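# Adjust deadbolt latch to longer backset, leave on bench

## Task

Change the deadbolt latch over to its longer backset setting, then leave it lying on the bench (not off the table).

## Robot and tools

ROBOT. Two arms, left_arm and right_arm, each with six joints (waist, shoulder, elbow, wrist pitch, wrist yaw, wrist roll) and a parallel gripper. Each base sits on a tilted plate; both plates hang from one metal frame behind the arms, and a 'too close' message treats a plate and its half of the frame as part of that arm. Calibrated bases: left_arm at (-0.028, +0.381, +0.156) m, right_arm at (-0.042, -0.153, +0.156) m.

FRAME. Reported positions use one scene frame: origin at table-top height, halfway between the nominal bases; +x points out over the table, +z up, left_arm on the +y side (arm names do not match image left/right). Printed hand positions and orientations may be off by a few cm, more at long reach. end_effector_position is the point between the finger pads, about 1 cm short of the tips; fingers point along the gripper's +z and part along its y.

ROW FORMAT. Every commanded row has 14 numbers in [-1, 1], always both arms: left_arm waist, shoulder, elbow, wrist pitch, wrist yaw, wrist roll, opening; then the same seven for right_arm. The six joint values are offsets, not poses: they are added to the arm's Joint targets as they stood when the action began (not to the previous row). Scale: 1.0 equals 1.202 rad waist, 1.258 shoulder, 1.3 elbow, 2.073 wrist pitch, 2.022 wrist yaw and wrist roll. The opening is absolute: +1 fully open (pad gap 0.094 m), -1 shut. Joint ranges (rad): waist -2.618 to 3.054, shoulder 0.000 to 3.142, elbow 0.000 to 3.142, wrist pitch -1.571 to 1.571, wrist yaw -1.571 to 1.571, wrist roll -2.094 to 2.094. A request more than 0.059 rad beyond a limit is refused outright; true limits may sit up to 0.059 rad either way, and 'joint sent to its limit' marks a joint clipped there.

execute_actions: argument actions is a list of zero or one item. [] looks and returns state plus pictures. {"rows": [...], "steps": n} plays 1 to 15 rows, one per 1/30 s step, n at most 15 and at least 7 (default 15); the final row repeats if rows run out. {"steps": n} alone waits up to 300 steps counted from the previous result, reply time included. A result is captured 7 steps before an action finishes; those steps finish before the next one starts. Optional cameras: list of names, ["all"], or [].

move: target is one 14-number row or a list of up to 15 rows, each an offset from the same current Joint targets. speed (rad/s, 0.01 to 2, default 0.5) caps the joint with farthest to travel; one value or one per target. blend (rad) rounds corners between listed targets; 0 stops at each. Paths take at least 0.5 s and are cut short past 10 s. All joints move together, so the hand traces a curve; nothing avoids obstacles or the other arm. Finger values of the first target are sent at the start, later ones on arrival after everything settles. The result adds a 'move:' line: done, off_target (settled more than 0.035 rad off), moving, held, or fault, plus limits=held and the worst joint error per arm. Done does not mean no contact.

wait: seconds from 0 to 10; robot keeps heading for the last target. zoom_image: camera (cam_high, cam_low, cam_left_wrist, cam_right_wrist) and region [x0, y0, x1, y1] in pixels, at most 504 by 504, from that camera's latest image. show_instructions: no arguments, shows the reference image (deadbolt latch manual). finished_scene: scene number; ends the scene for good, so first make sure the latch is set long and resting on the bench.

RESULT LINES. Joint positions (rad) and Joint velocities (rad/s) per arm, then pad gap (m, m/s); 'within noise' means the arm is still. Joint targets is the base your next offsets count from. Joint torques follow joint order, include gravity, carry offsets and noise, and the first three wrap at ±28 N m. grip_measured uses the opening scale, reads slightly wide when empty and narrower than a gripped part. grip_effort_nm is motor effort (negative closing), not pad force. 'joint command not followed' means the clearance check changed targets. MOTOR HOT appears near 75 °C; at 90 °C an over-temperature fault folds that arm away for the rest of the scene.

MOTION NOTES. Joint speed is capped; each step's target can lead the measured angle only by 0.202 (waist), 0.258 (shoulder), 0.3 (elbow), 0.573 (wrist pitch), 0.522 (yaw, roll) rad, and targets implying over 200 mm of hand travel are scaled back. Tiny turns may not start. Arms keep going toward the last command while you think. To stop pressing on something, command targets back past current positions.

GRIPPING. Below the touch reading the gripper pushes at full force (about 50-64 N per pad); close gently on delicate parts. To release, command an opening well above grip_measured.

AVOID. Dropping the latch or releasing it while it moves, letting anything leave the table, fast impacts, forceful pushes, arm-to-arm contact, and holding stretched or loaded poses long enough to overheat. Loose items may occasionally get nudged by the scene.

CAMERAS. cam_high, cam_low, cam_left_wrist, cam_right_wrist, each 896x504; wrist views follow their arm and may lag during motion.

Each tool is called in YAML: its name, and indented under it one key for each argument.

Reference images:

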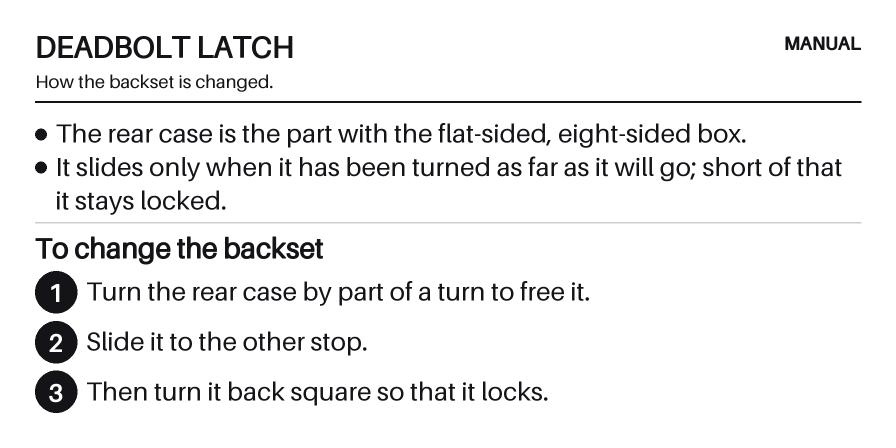

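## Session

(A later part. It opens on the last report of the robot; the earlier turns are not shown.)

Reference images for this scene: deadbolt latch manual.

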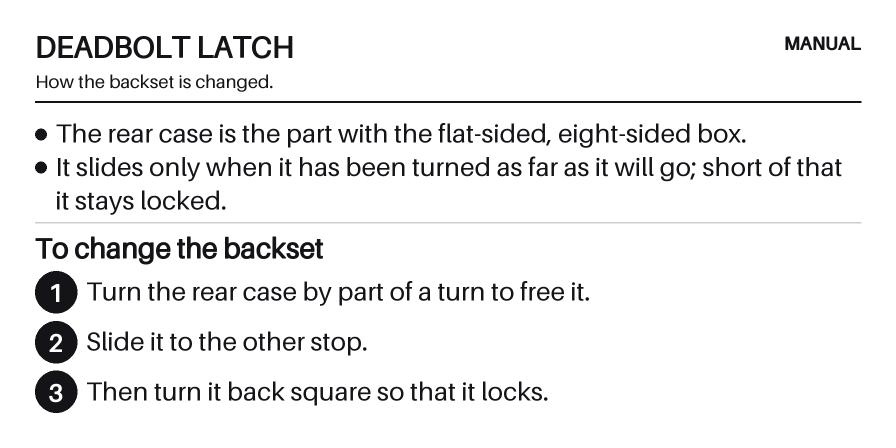

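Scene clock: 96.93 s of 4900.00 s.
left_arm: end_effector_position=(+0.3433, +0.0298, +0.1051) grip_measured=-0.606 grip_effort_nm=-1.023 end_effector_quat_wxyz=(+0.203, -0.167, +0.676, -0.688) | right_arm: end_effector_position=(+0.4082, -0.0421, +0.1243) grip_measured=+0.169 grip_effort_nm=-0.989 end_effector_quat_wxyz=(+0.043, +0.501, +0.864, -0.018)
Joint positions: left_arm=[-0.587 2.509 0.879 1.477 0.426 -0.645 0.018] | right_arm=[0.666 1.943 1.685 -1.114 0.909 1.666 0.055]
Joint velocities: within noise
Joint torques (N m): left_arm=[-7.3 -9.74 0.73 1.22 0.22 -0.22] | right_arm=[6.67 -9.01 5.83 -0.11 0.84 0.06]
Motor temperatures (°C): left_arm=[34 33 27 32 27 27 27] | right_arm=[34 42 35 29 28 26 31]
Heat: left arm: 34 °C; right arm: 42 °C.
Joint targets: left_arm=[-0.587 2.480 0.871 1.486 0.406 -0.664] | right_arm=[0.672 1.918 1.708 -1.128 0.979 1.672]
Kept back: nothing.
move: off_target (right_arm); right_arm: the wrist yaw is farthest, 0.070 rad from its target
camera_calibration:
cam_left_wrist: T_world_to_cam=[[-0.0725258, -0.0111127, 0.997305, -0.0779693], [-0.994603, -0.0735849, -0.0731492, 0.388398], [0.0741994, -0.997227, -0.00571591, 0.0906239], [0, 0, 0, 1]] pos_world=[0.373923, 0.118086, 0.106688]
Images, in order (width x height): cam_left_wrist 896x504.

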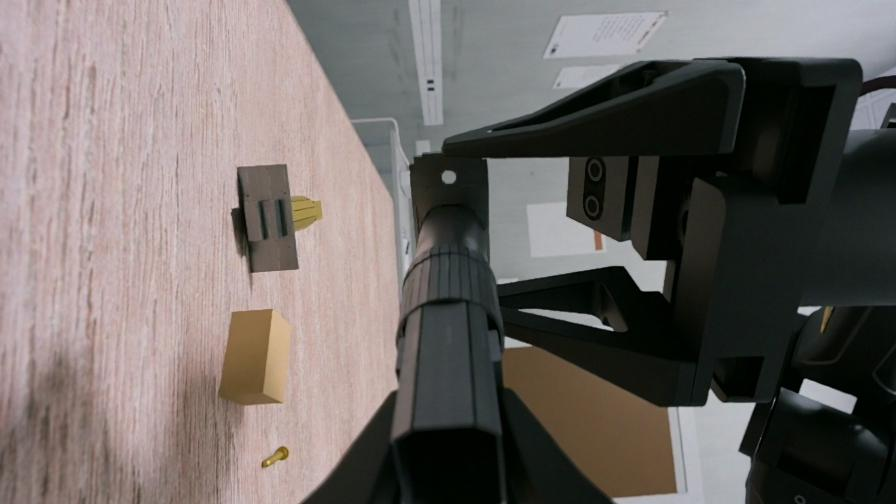

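move:
  target: [0,0,0,0,0,-0.02,-1, 0,0,0,0,0,0,-0.1]
  speed: 0.3
  cameras: ["cam_left_wrist"]

zoom_image:
  camera: "cam_left_wrist"
  region: [320, 154, 620, 454]

Scene clock: 98.00 s of 4900.00 s.
left_arm: end_effector_position=(+0.3434, +0.0298, +0.1050) grip_measured=-0.607 grip_effort_nm=-1.018 end_effector_quat_wxyz=(+0.193, -0.177, +0.673, -0.691) | right_arm: end_effector_position=(+0.4082, -0.0421, +0.1243) grip_measured=+0.169 grip_effort_nm=-0.989 end_effector_quat_wxyz=(+0.043, +0.502, +0.864, -0.018)
Joint positions: left_arm=[-0.587 2.509 0.879 1.477 0.425 -0.675 0.018] | right_arm=[0.666 1.943 1.685 -1.114 0.909 1.668 0.055]
Joint velocities: within noise
Joint torques (N m): left_arm=[-7.36 -9.77 0.66 1.24 0.19 -0.34] | right_arm=[6.65 -8.99 5.82 -0.1 0.84 0.04]
Motor temperatures (°C): left_arm=[34 33 27 32 27 27 27] | right_arm=[34 42 35 29 28 26 31]
Heat: left arm: 34 °C; right arm: 42 °C.
Joint targets: left_arm=[-0.587 2.480 0.871 1.486 0.406 -0.704] | right_arm=[0.672 1.918 1.708 -1.128 0.979 1.672]
Kept back: nothing.
move: off_target (right_arm); right_arm: the wrist yaw is farthest, 0.070 rad from its target
camera_calibration:
cam_left_wrist: T_world_to_cam=[[-0.0470784, 0.00347527, 0.998885, -0.087253], [-0.996178, -0.0738181, -0.046694, 0.386203], [0.0735736, -0.997266, 0.00693723, 0.0895283], [0, 0, 0, 1]] pos_world=[0.374032, 0.118095, 0.104568]
Images, in order (width x height): cam_left_wrist 896x504.

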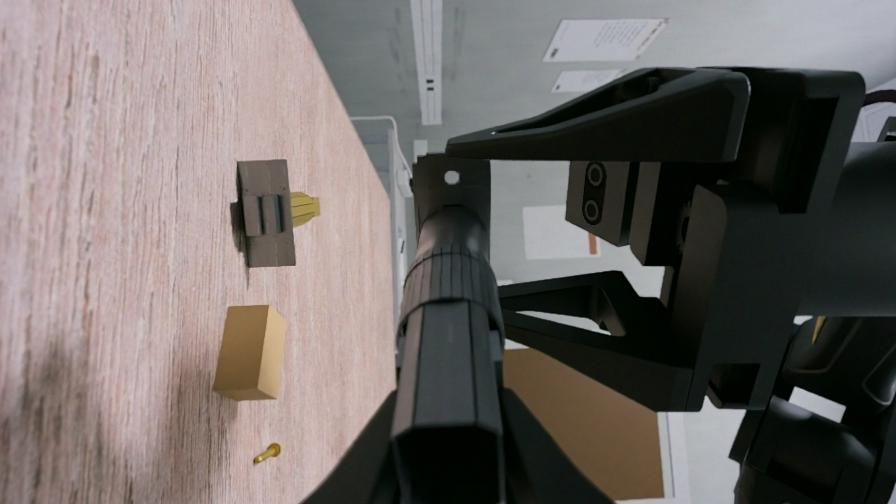

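Scaled by 1.680 from the camera's 896x504 image, which has a finer 1280x720 frame.

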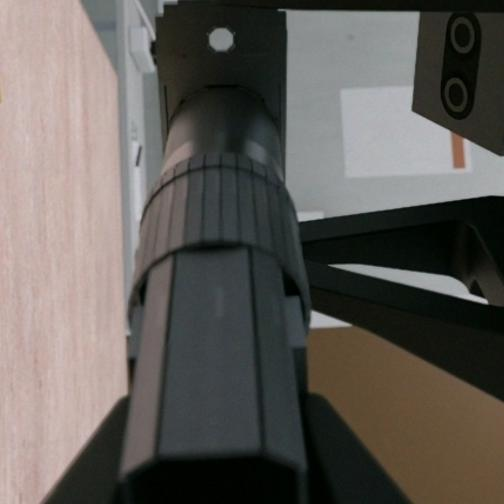

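move:
  target: [0,0,0,0,0,0.008,-1, 0,0,0,0,-0.08,0,-0.1]
  speed: 0.2
  cameras: ["cam_left_wrist"]

zoom_image:
  camera: "cam_left_wrist"
  region: [320, 154, 620, 454]

Scene clock: 104.83 s of 4900.00 s.
left_arm: end_effector_position=(+0.3413, +0.0309, +0.1034) grip_measured=-0.607 grip_effort_nm=-1.018 end_effector_quat_wxyz=(+0.191, -0.179, +0.676, -0.688) | right_arm: end_effector_position=(+0.4046, -0.0394, +0.1212) grip_measured=+0.169 grip_effort_nm=-0.984 end_effector_quat_wxyz=(+0.024, +0.505, +0.863, -0.014)
Joint positions: left_arm=[-0.587 2.509 0.87 1.48 0.418 -0.675 0.018] | right_arm=[0.656 1.943 1.685 -1.114 0.869 1.668 0.055]
Joint velocities: within noise
Joint torques (N m): left_arm=[-7.27 -9.7 1.32 1.2 0.3 -0.14] | right_arm=[7.32 -9.03 5.83 -0.1 -0.56 0.04]
Motor temperatures (°C): left_arm=[33 33 27 32 27 27 28] | right_arm=[34 42 35 29 28 26 31]
Heat: left arm: 33 °C; right arm: 42 °C.
Joint targets: left_arm=[-0.587 2.480 0.871 1.486 0.406 -0.688] | right_arm=[0.671 1.918 1.708 -1.128 0.817 1.672]
Kept back: nothing.
move: off_target (right_arm); right_arm: the wrist yaw is farthest, 0.052 rad from its target
camera_calibration:
cam_left_wrist: T_world_to_cam=[[-0.0403037, -0.00300683, 0.999183, -0.0878186], [-0.996398, -0.0745506, -0.0404158, 0.383597], [0.0746112, -0.997213, 0.000008673, 0.0911016], [0, 0, 0, 1]] pos_world=[0.371879, 0.119181, 0.103249]
Images, in order (width x height): cam_left_wrist 896x504.

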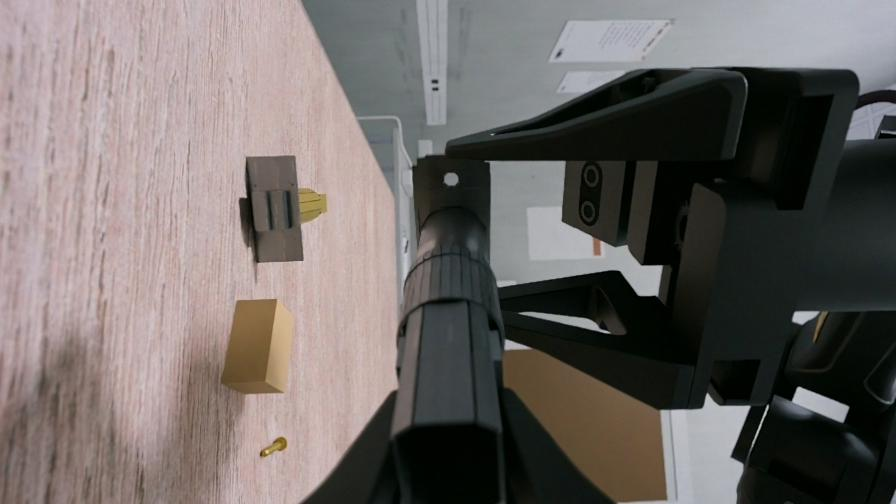

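Scaled by 1.680 from the camera's 896x504 image, which has a finer 1280x720 frame.

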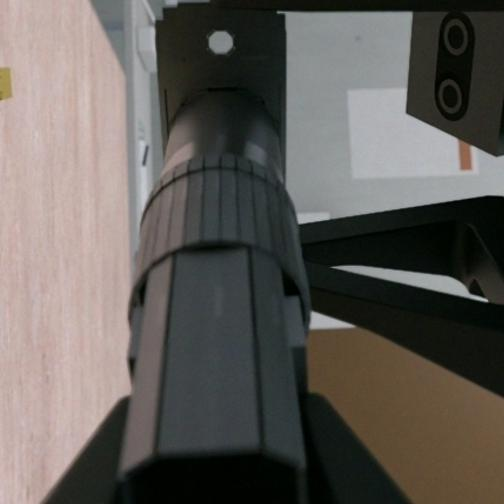

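move:
  target:
    - [0,0,0,0,0,0,-1, 0,0,0,0,0.029,0,-0.1]
    - [0,0,0,0,0,0,-0.2, 0,0,0,0,0.029,0,-0.1]
    - [0.085,-0.162,-0.208,0.001,0.061,0,-0.15, 0,0,0,0,0.029,0,-0.1]
  speed: [0.2,0.2,0.25]
  cameras: ["cam_left_wrist","cam_low"]

zoom_image:
  camera: "cam_left_wrist"
  region: [320, 124, 520, 404]

Scene clock: 110.13 s of 4900.00 s.
left_arm: end_effector_position=(+0.3229, +0.0959, +0.1099) grip_measured=-0.152 grip_effort_nm=0.129 end_effector_quat_wxyz=(+0.160, -0.192, +0.685, -0.685) | right_arm: end_effector_position=(+0.4049, -0.0398, +0.1212) grip_measured=+0.169 grip_effort_nm=-0.989 end_effector_quat_wxyz=(+0.026, +0.505, +0.863, -0.014)
Joint positions: left_arm=[-0.486 2.301 0.605 1.48 0.508 -0.689 0.04] | right_arm=[0.656 1.943 1.685 -1.114 0.872 1.668 0.055]
Joint velocities: within noise
Joint torques (N m): left_arm=[-5.96 -8.42 0.29 1.19 0.65 0.03] | right_arm=[7.34 -9.05 5.82 -0.1 0.08 0.04]
Motor temperatures (°C): left_arm=[33 34 27 32 27 27 27] | right_arm=[34 42 35 29 28 26 31]
Heat: left arm: 34 °C; right arm: 42 °C.
Joint targets: left_arm=[-0.485 2.276 0.601 1.488 0.529 -0.688] | right_arm=[0.672 1.918 1.708 -1.128 0.876 1.672]
Kept back: nothing.
move: done
camera_calibration:
cam_left_wrist: T_world_to_cam=[[0.0244965, -0.0034961, 0.999694, -0.115793], [-0.998643, -0.046064, 0.0243097, 0.361254], [0.0459649, -0.998932, -0.00461976, 0.167273], [0, 0, 0, 1]] pos_world=[0.355911, 0.183331, 0.107748]
Images, in order (width x height): cam_low 896x504, cam_left_wrist 896x504.

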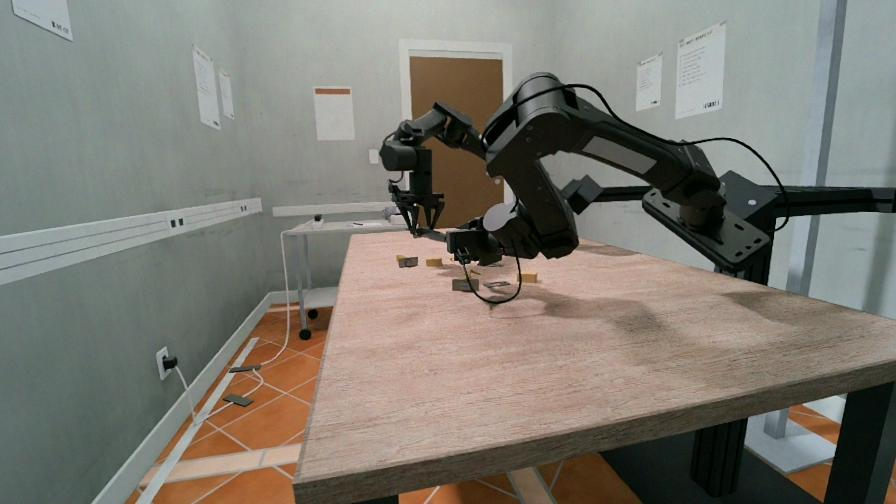

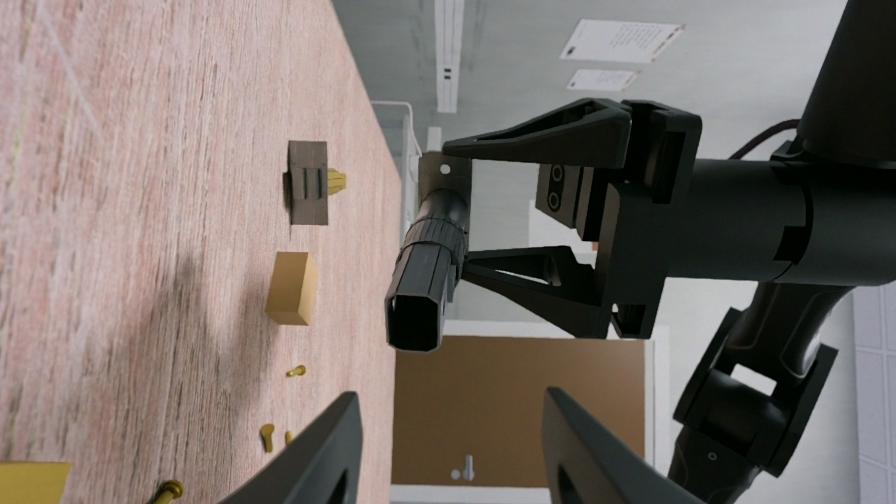

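Scaled by 1.800 from the camera's 896x504 image, which has a finer 1280x720 frame.

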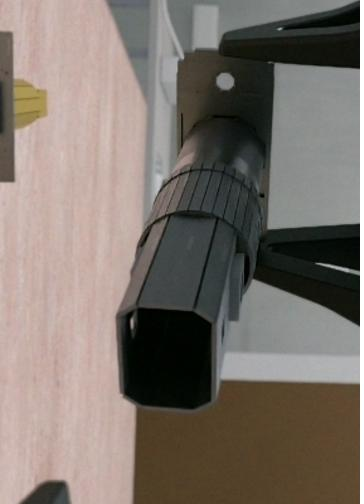

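move:
  target: [0,-0.477,-0.23,-0.02,0,0.3,-0.2, -0.1473,0.0827,-0.1262,0.1881,-0.0618,-0.1137,-0.1]
  speed: 0.35
  cameras: ["cam_low","cam_right_wrist"]

zoom_image:
  camera: "cam_low"
  region: [390, 210, 490, 290]

Scene clock: 113.40 s of 4900.00 s.
left_arm: end_effector_position=(+0.3520, +0.2042, +0.2271) grip_measured=-0.198 grip_effort_nm=-0.105 end_effector_quat_wxyz=(+0.477, -0.004, +0.652, -0.589) | right_arm: end_effector_position=(+0.4071, -0.0327, +0.0338) grip_measured=+0.169 grip_effort_nm=-0.984 end_effector_quat_wxyz=(-0.002, +0.513, +0.858, +0.001)
Joint positions: left_arm=[-0.486 1.695 0.308 1.453 0.511 -0.095 0.038] | right_arm=[0.488 2.01 1.555 -0.749 0.761 1.453 0.055]
Joint velocities: within noise
Joint torques (N m): left_arm=[-3.88 -6.45 1.47 1.15 0.58 0.17] | right_arm=[6.75 -6.97 2.62 0.17 -0.13 -0.11]
Motor temperatures (°C): left_arm=[33 34 27 32 27 27 27] | right_arm=[34 42 35 29 28 26 31]
Heat: left arm: 34 °C; right arm: 42 °C.
Joint targets: left_arm=[-0.485 1.676 0.302 1.447 0.529 -0.081] | right_arm=[0.495 2.022 1.544 -0.738 0.751 1.442]
Kept back: nothing.
move: done
camera_calibration:
cam_right_wrist: T_world_to_cam=[[-0.885364, -0.464842, -0.0072246, 0.347872], [-0.422315, 0.797674, 0.430542, 0.221875], [-0.194371, 0.384237, -0.902542, 0.210651], [0, 0, 0, 1]] pos_world=[0.442639, -0.0962185, 0.0971083]
Images, in order (width x height): cam_low 896x504, cam_right_wrist 896x504.

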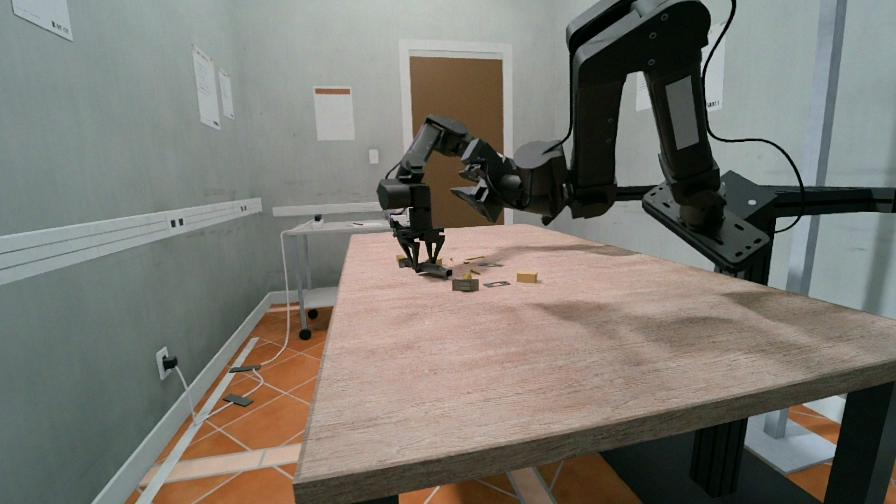

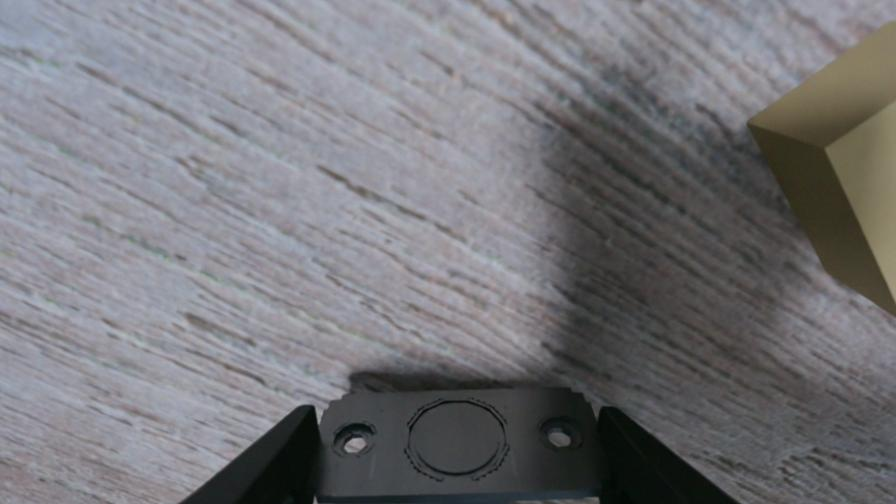

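Scaled by 5.040 from the camera's 896x504 image, which has a finer 1280x720 frame.

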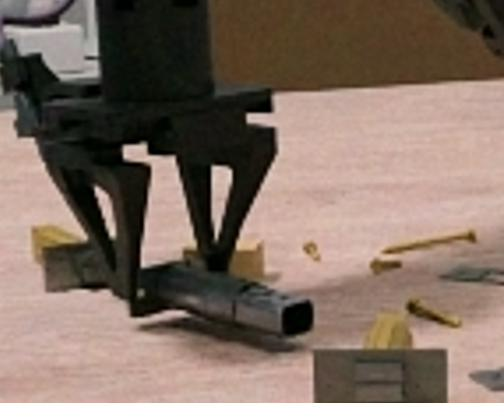

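move:
  target: [0,0,0,0,0,0,-0.2, -0.0083,0.0045,-0.0063,0.0113,-0.0013,-0.0059,-0.1]
  speed: 0.06
  cameras: ["cam_low"]

zoom_image:
  camera: "cam_low"
  region: [390, 220, 480, 290]

Scene clock: 114.57 s of 4900.00 s.
left_arm: end_effector_position=(+0.3520, +0.2042, +0.2271) grip_measured=-0.198 grip_effort_nm=-0.115 end_effector_quat_wxyz=(+0.478, -0.004, +0.652, -0.589) | right_arm: end_effector_position=(+0.4076, -0.0328, +0.0294) grip_measured=+0.169 grip_effort_nm=-0.984 end_effector_quat_wxyz=(-0.001, +0.514, +0.858, +0.002)
Joint positions: left_arm=[-0.486 1.695 0.308 1.453 0.511 -0.094 0.038] | right_arm=[0.48 2.013 1.548 -0.727 0.758 1.441 0.055]
Joint velocities: within noise
Joint torques (N m): left_arm=[-3.77 -6.49 1.46 1.14 0.56 0.16] | right_arm=[6.63 -6.84 2.48 0.17 -0.12 -0.12]
Motor temperatures (°C): left_arm=[33 33 27 32 27 27 27] | right_arm=[34 42 34 29 28 26 31]
Heat: left arm: 33 °C; right arm: 42 °C.
Joint targets: left_arm=[-0.485 1.676 0.302 1.447 0.529 -0.081] | right_arm=[0.485 2.028 1.536 -0.715 0.748 1.430]
Kept back: nothing.
move: done
Images, in order (width x height): cam_low 896x504.

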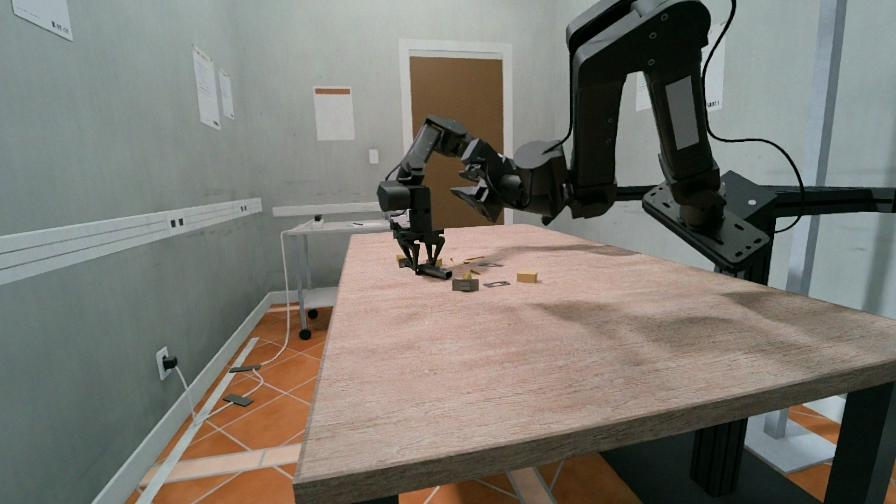

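Scaled by 5.600 from the camera's 896x504 image, which has a finer 1280x720 frame.

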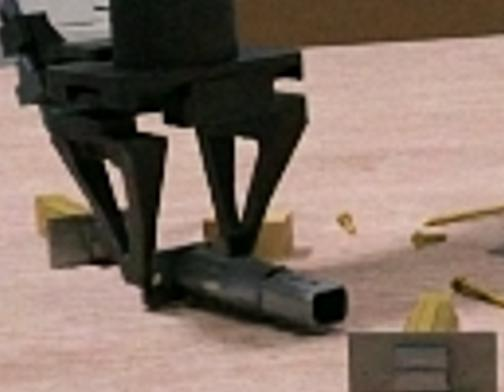

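move:
  target: [0,0,0,0,0,0,-0.2, -0.003,0.002,-0.003,0.0045,-0.0005,-0.0025,-0.1]
  speed: 0.06
  cameras: []

execute_actions:
  actions:
    - {"rows":[[0,0,0,0,0,0,-0.2,0,0,0,0,0,0,0.12],[0,0,0,0,0,0,-0.2,0,0,0,0,0,0,0.16],[0,0,0,0,0,0,-0.2,0,0,0,0,0,0,0.18],[0,0,0,0,0,0,-0.2,0,0,0,0,0,0,0.19],[0,0,0,0,0,0,-0.2,0,0,0,0,0,0,0.2],[0,0,0,0,0,0,-0.2,0,0,0,0,0,0,0.21],[0,0,0,0,0,0,-0.2,0,0,0,0,0,0,0.22],[0,0,0,0,0,0,-0.2,0,0,0,0,0,0,0.24],[0,0,0,0,0,0,-0.2,0,0,0,0,0,0,0.27],[0,0,0,0,0,0,-0.2,0,0,0,0,0,0,0.3],[0,0,0,0,0,0,-0.2,0,0,0,0,0,0,0.35],[0,0,0,0,0,0,-0.2,0,0,0,0,0,0,0.4],[0,0,0,0,0,0,-0.2,0,0,0,0,0,0,0.45],[0,0,0,0,0,0,-0.2,0,0,0,0,0,0,0.5]]}

wait:
  seconds: 0.4
  cameras: ["cam_right_wrist","cam_low"]

Scene clock: 115.87 s of 4900.00 s.
left_arm: end_effector_position=(+0.3519, +0.2041, +0.2270) grip_measured=-0.198 grip_effort_nm=-0.110 end_effector_quat_wxyz=(+0.477, -0.004, +0.652, -0.589) | right_arm: end_effector_position=(+0.4092, -0.0326, +0.0289) grip_measured=+0.169 grip_effort_nm=-0.979 end_effector_quat_wxyz=(+0.000, +0.515, +0.857, +0.004)
Joint positions: left_arm=[-0.486 1.695 0.308 1.452 0.511 -0.094 0.038] | right_arm=[0.478 2.013 1.548 -0.718 0.756 1.436 0.055]
Joint velocities: within noise
Joint torques (N m): left_arm=[-3.89 -6.42 1.42 1.15 0.55 0.14] | right_arm=[6.5 -6.67 2.17 0.19 -0.11 -0.11]
Motor temperatures (°C): left_arm=[33 33 27 32 27 27 27] | right_arm=[34 41 34 29 28 26 31]
Heat: left arm: 33 °C; right arm: 41 °C.
Joint targets: left_arm=[-0.485 1.676 0.302 1.447 0.529 -0.081] | right_arm=[0.481 2.030 1.532 -0.706 0.747 1.425]
Kept back: nothing.
move: done
No camera images: "cameras" was empty.

Scene clock: 116.13 s of 4900.00 s.
left_arm: end_effector_position=(+0.3519, +0.2041, +0.2270) grip_measured=-0.198 grip_effort_nm=-0.110 end_effector_quat_wxyz=(+0.477, -0.004, +0.652, -0.589) | right_arm: end_effector_position=(+0.4093, -0.0326, +0.0289) grip_measured=+0.229 grip_effort_nm=0.115 end_effector_quat_wxyz=(+0.000, +0.515, +0.857, +0.004)
Joint positions: left_arm=[-0.486 1.695 0.308 1.452 0.511 -0.094 0.038] | right_arm=[0.478 2.013 1.548 -0.718 0.756 1.436 0.058]
Joint velocities: left_arm=[within noise] | right_arm=[-0.022 -0.007 0.017 0.007 0.037 0.022 0.02]
Joint torques (N m): left_arm=[-3.93 -6.43 1.48 1.12 0.57 0.12] | right_arm=[6.57 -6.65 2.19 0.19 -0.11 -0.11]
Motor temperatures (°C): left_arm=[33 33 27 32 27 27 27] | right_arm=[34 41 34 29 28 26 31]
Heat: left arm: 33 °C; right arm: 41 °C.
Joint targets: left_arm=[-0.485 1.676 0.302 1.447 0.529 -0.081] | right_arm=[0.481 2.030 1.532 -0.706 0.747 1.425]
Steps of this call (1-8: this action's first 8). Readings (joint positions of left_arm | right_arm):
1: [-0.486 1.695 0.308 1.452 0.511 -0.094] | [0.478 2.013 1.548 -0.718 0.756 1.436]
2: [-0.486 1.695 0.308 1.452 0.511 -0.094] | [0.478 2.013 1.548 -0.718 0.756 1.436]
4: [-0.486 1.695 0.308 1.452 0.511 -0.094] | [0.478 2.013 1.548 -0.718 0.756 1.436]
8: the state above

Scene clock: 116.77 s of 4900.00 s.
left_arm: end_effector_position=(+0.3519, +0.2041, +0.2270) grip_measured=-0.198 grip_effort_nm=-0.110 end_effector_quat_wxyz=(+0.477, -0.004, +0.652, -0.589) | right_arm: end_effector_position=(+0.4094, -0.0322, +0.0289) grip_measured=+0.498 grip_effort_nm=0.154 end_effector_quat_wxyz=(+0.000, +0.515, +0.857, +0.005)
Joint positions: left_arm=[-0.486 1.695 0.308 1.452 0.511 -0.094 0.038] | right_arm=[0.478 2.013 1.548 -0.717 0.754 1.436 0.07]
Joint velocities: within noise
Joint torques (N m): left_arm=[-3.86 -6.41 1.46 1.15 0.57 0.16] | right_arm=[6.52 -6.65 2.19 0.18 -0.1 -0.11]
Motor temperatures (°C): left_arm=[33 33 27 32 27 27 27] | right_arm=[34 41 34 29 28 26 31]
Heat: left arm: 33 °C; right arm: 41 °C.
Joint targets: left_arm=[-0.485 1.676 0.302 1.447 0.529 -0.081] | right_arm=[0.481 2.030 1.532 -0.706 0.747 1.425]
Steps of this call (1-7: your previous action's last 7; 8-15: toward your last target; 16-19: nothing new was sent). Readings (joint positions of left_arm | right_arm):
1: [-0.486 1.695 0.308 1.452 0.511 -0.094] | [0.478 2.013 1.548 -0.718 0.756 1.436]
2: [-0.486 1.695 0.308 1.452 0.511 -0.094] | [0.478 2.013 1.548 -0.718 0.755 1.436]
4: [-0.486 1.695 0.308 1.452 0.511 -0.094] | [0.478 2.013 1.548 -0.717 0.755 1.436]
8: [-0.486 1.695 0.308 1.452 0.511 -0.094] | [0.478 2.013 1.548 -0.717 0.755 1.436]
19: the state above
All arms were judged still, so your last target was given up. Each gripper or tool keeps its last command.
camera_calibration:
cam_right_wrist: T_world_to_cam=[[-0.887185, -0.461104, -0.0169278, 0.351264], [-0.422384, 0.796826, 0.432041, 0.224535], [-0.185727, 0.39045, -0.901695, 0.203177], [0, 0, 0, 1]] pos_world=[0.444212, -0.0962766, 0.0921421]
Images, in order (width x height): cam_low 896x504, cam_right_wrist 896x504.

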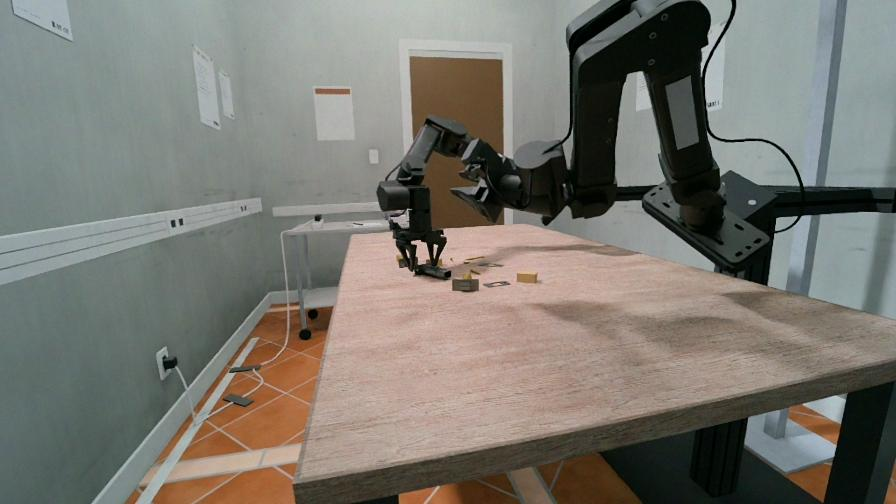

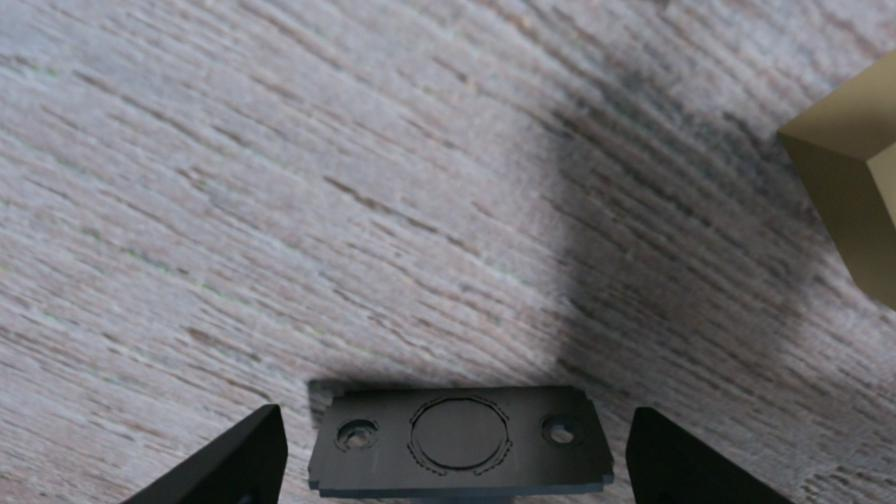

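Raise right arm and inspect.

move:
  target: [0,0,0,0,0,0,-0.2, 0.13,-0.085,0.127,-0.19,0.03,0.11,0.5]
  speed: 0.4
  cameras: ["cam_low","cam_high","cam_right_wrist"]

zoom_image:
  camera: "cam_right_wrist"
  region: [310, 200, 560, 500]

zoom_image:
  camera: "cam_low"
  region: [390, 230, 480, 290]

Scene clock: 118.80 s of 4900.00 s.
left_arm: end_effector_position=(+0.3519, +0.2041, +0.2270) grip_measured=-0.198 grip_effort_nm=-0.110 end_effector_quat_wxyz=(+0.477, -0.003, +0.652, -0.589) | right_arm: end_effector_position=(+0.4017, -0.0374, +0.1075) grip_measured=+0.498 grip_effort_nm=0.149 end_effector_quat_wxyz=(-0.010, +0.511, +0.859, -0.005)
Joint positions: left_arm=[-0.486 1.695 0.308 1.452 0.511 -0.094 0.038] | right_arm=[0.614 1.945 1.678 -1.082 0.79 1.636 0.07]
Joint velocities: within noise
Joint torques (N m): left_arm=[-3.85 -6.35 1.4 1.15 0.59 0.14] | right_arm=[7.92 -8.99 5.49 -0.16 0.18 0.11]
Motor temperatures (°C): left_arm=[33 33 27 32 27 27 27] | right_arm=[34 41 34 29 28 26 31]
Heat: left arm: 33 °C; right arm: 41 °C.
Joint targets: left_arm=[-0.485 1.676 0.302 1.447 0.529 -0.081] | right_arm=[0.637 1.923 1.697 -1.100 0.808 1.648]
Kept back: nothing.
move: done
camera_calibration:
cam_right_wrist: T_world_to_cam=[[-0.882896, -0.469432, 0.0113089, 0.338368], [-0.41767, 0.796093, 0.437935, 0.188926], [-0.214584, 0.381928, -0.898935, 0.285594], [0, 0, 0, 1]] pos_world=[0.438936, -0.100638, 0.170167]
Images, in order (width x height): cam_high 896x504, cam_low 896x504, cam_right_wrist 896x504.

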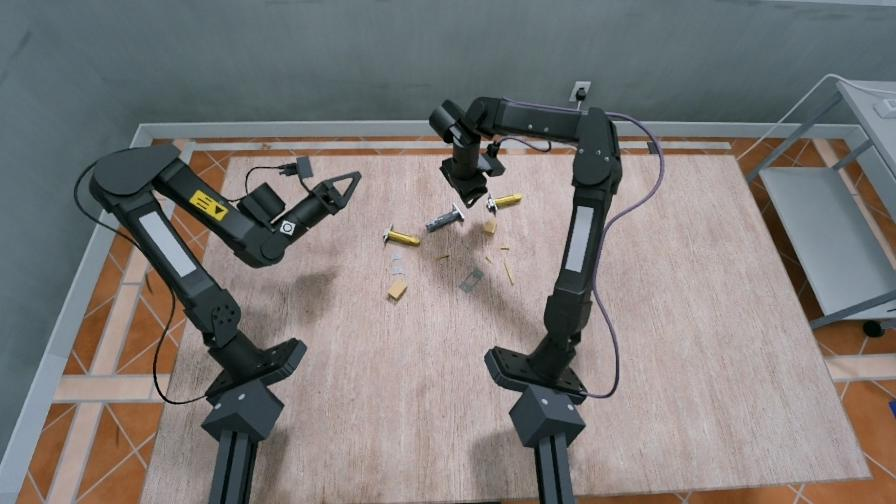

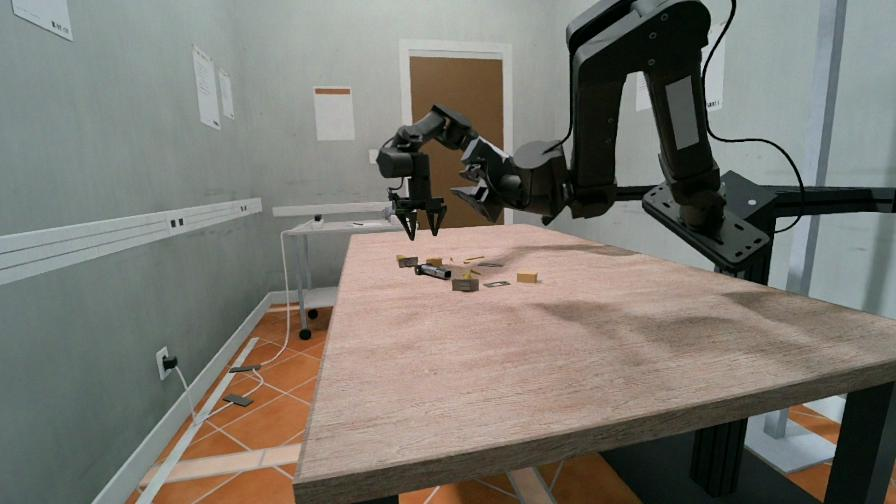

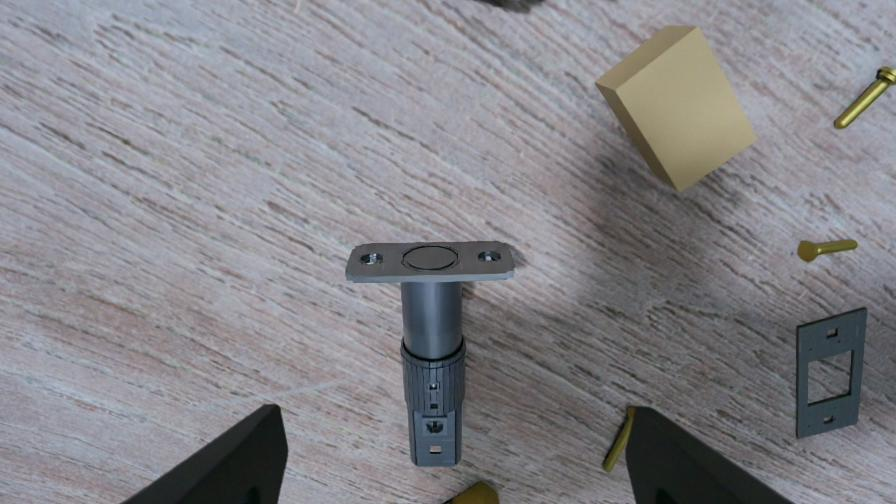

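Scaled by 1.680 from the camera's 896x504 image, which has a finer 1280x720 frame.

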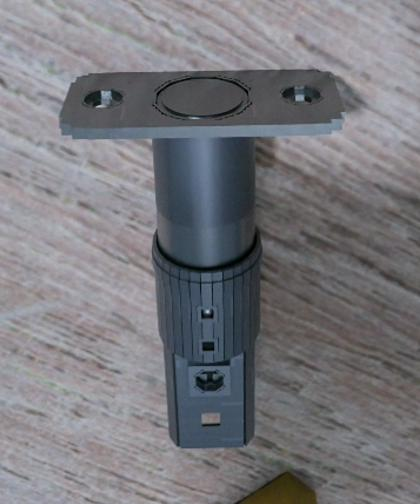

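Scaled by 5.600 from the camera's 896x504 image, which has a finer 1280x720 frame.

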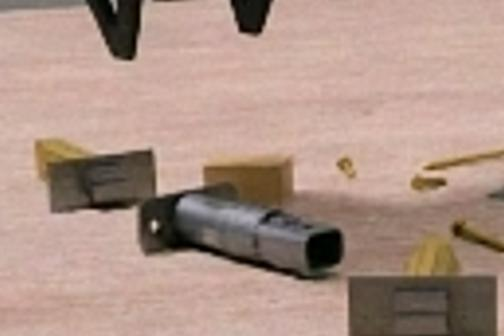

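finished_scene:
  scene: 2

The scene is finished: the task was done.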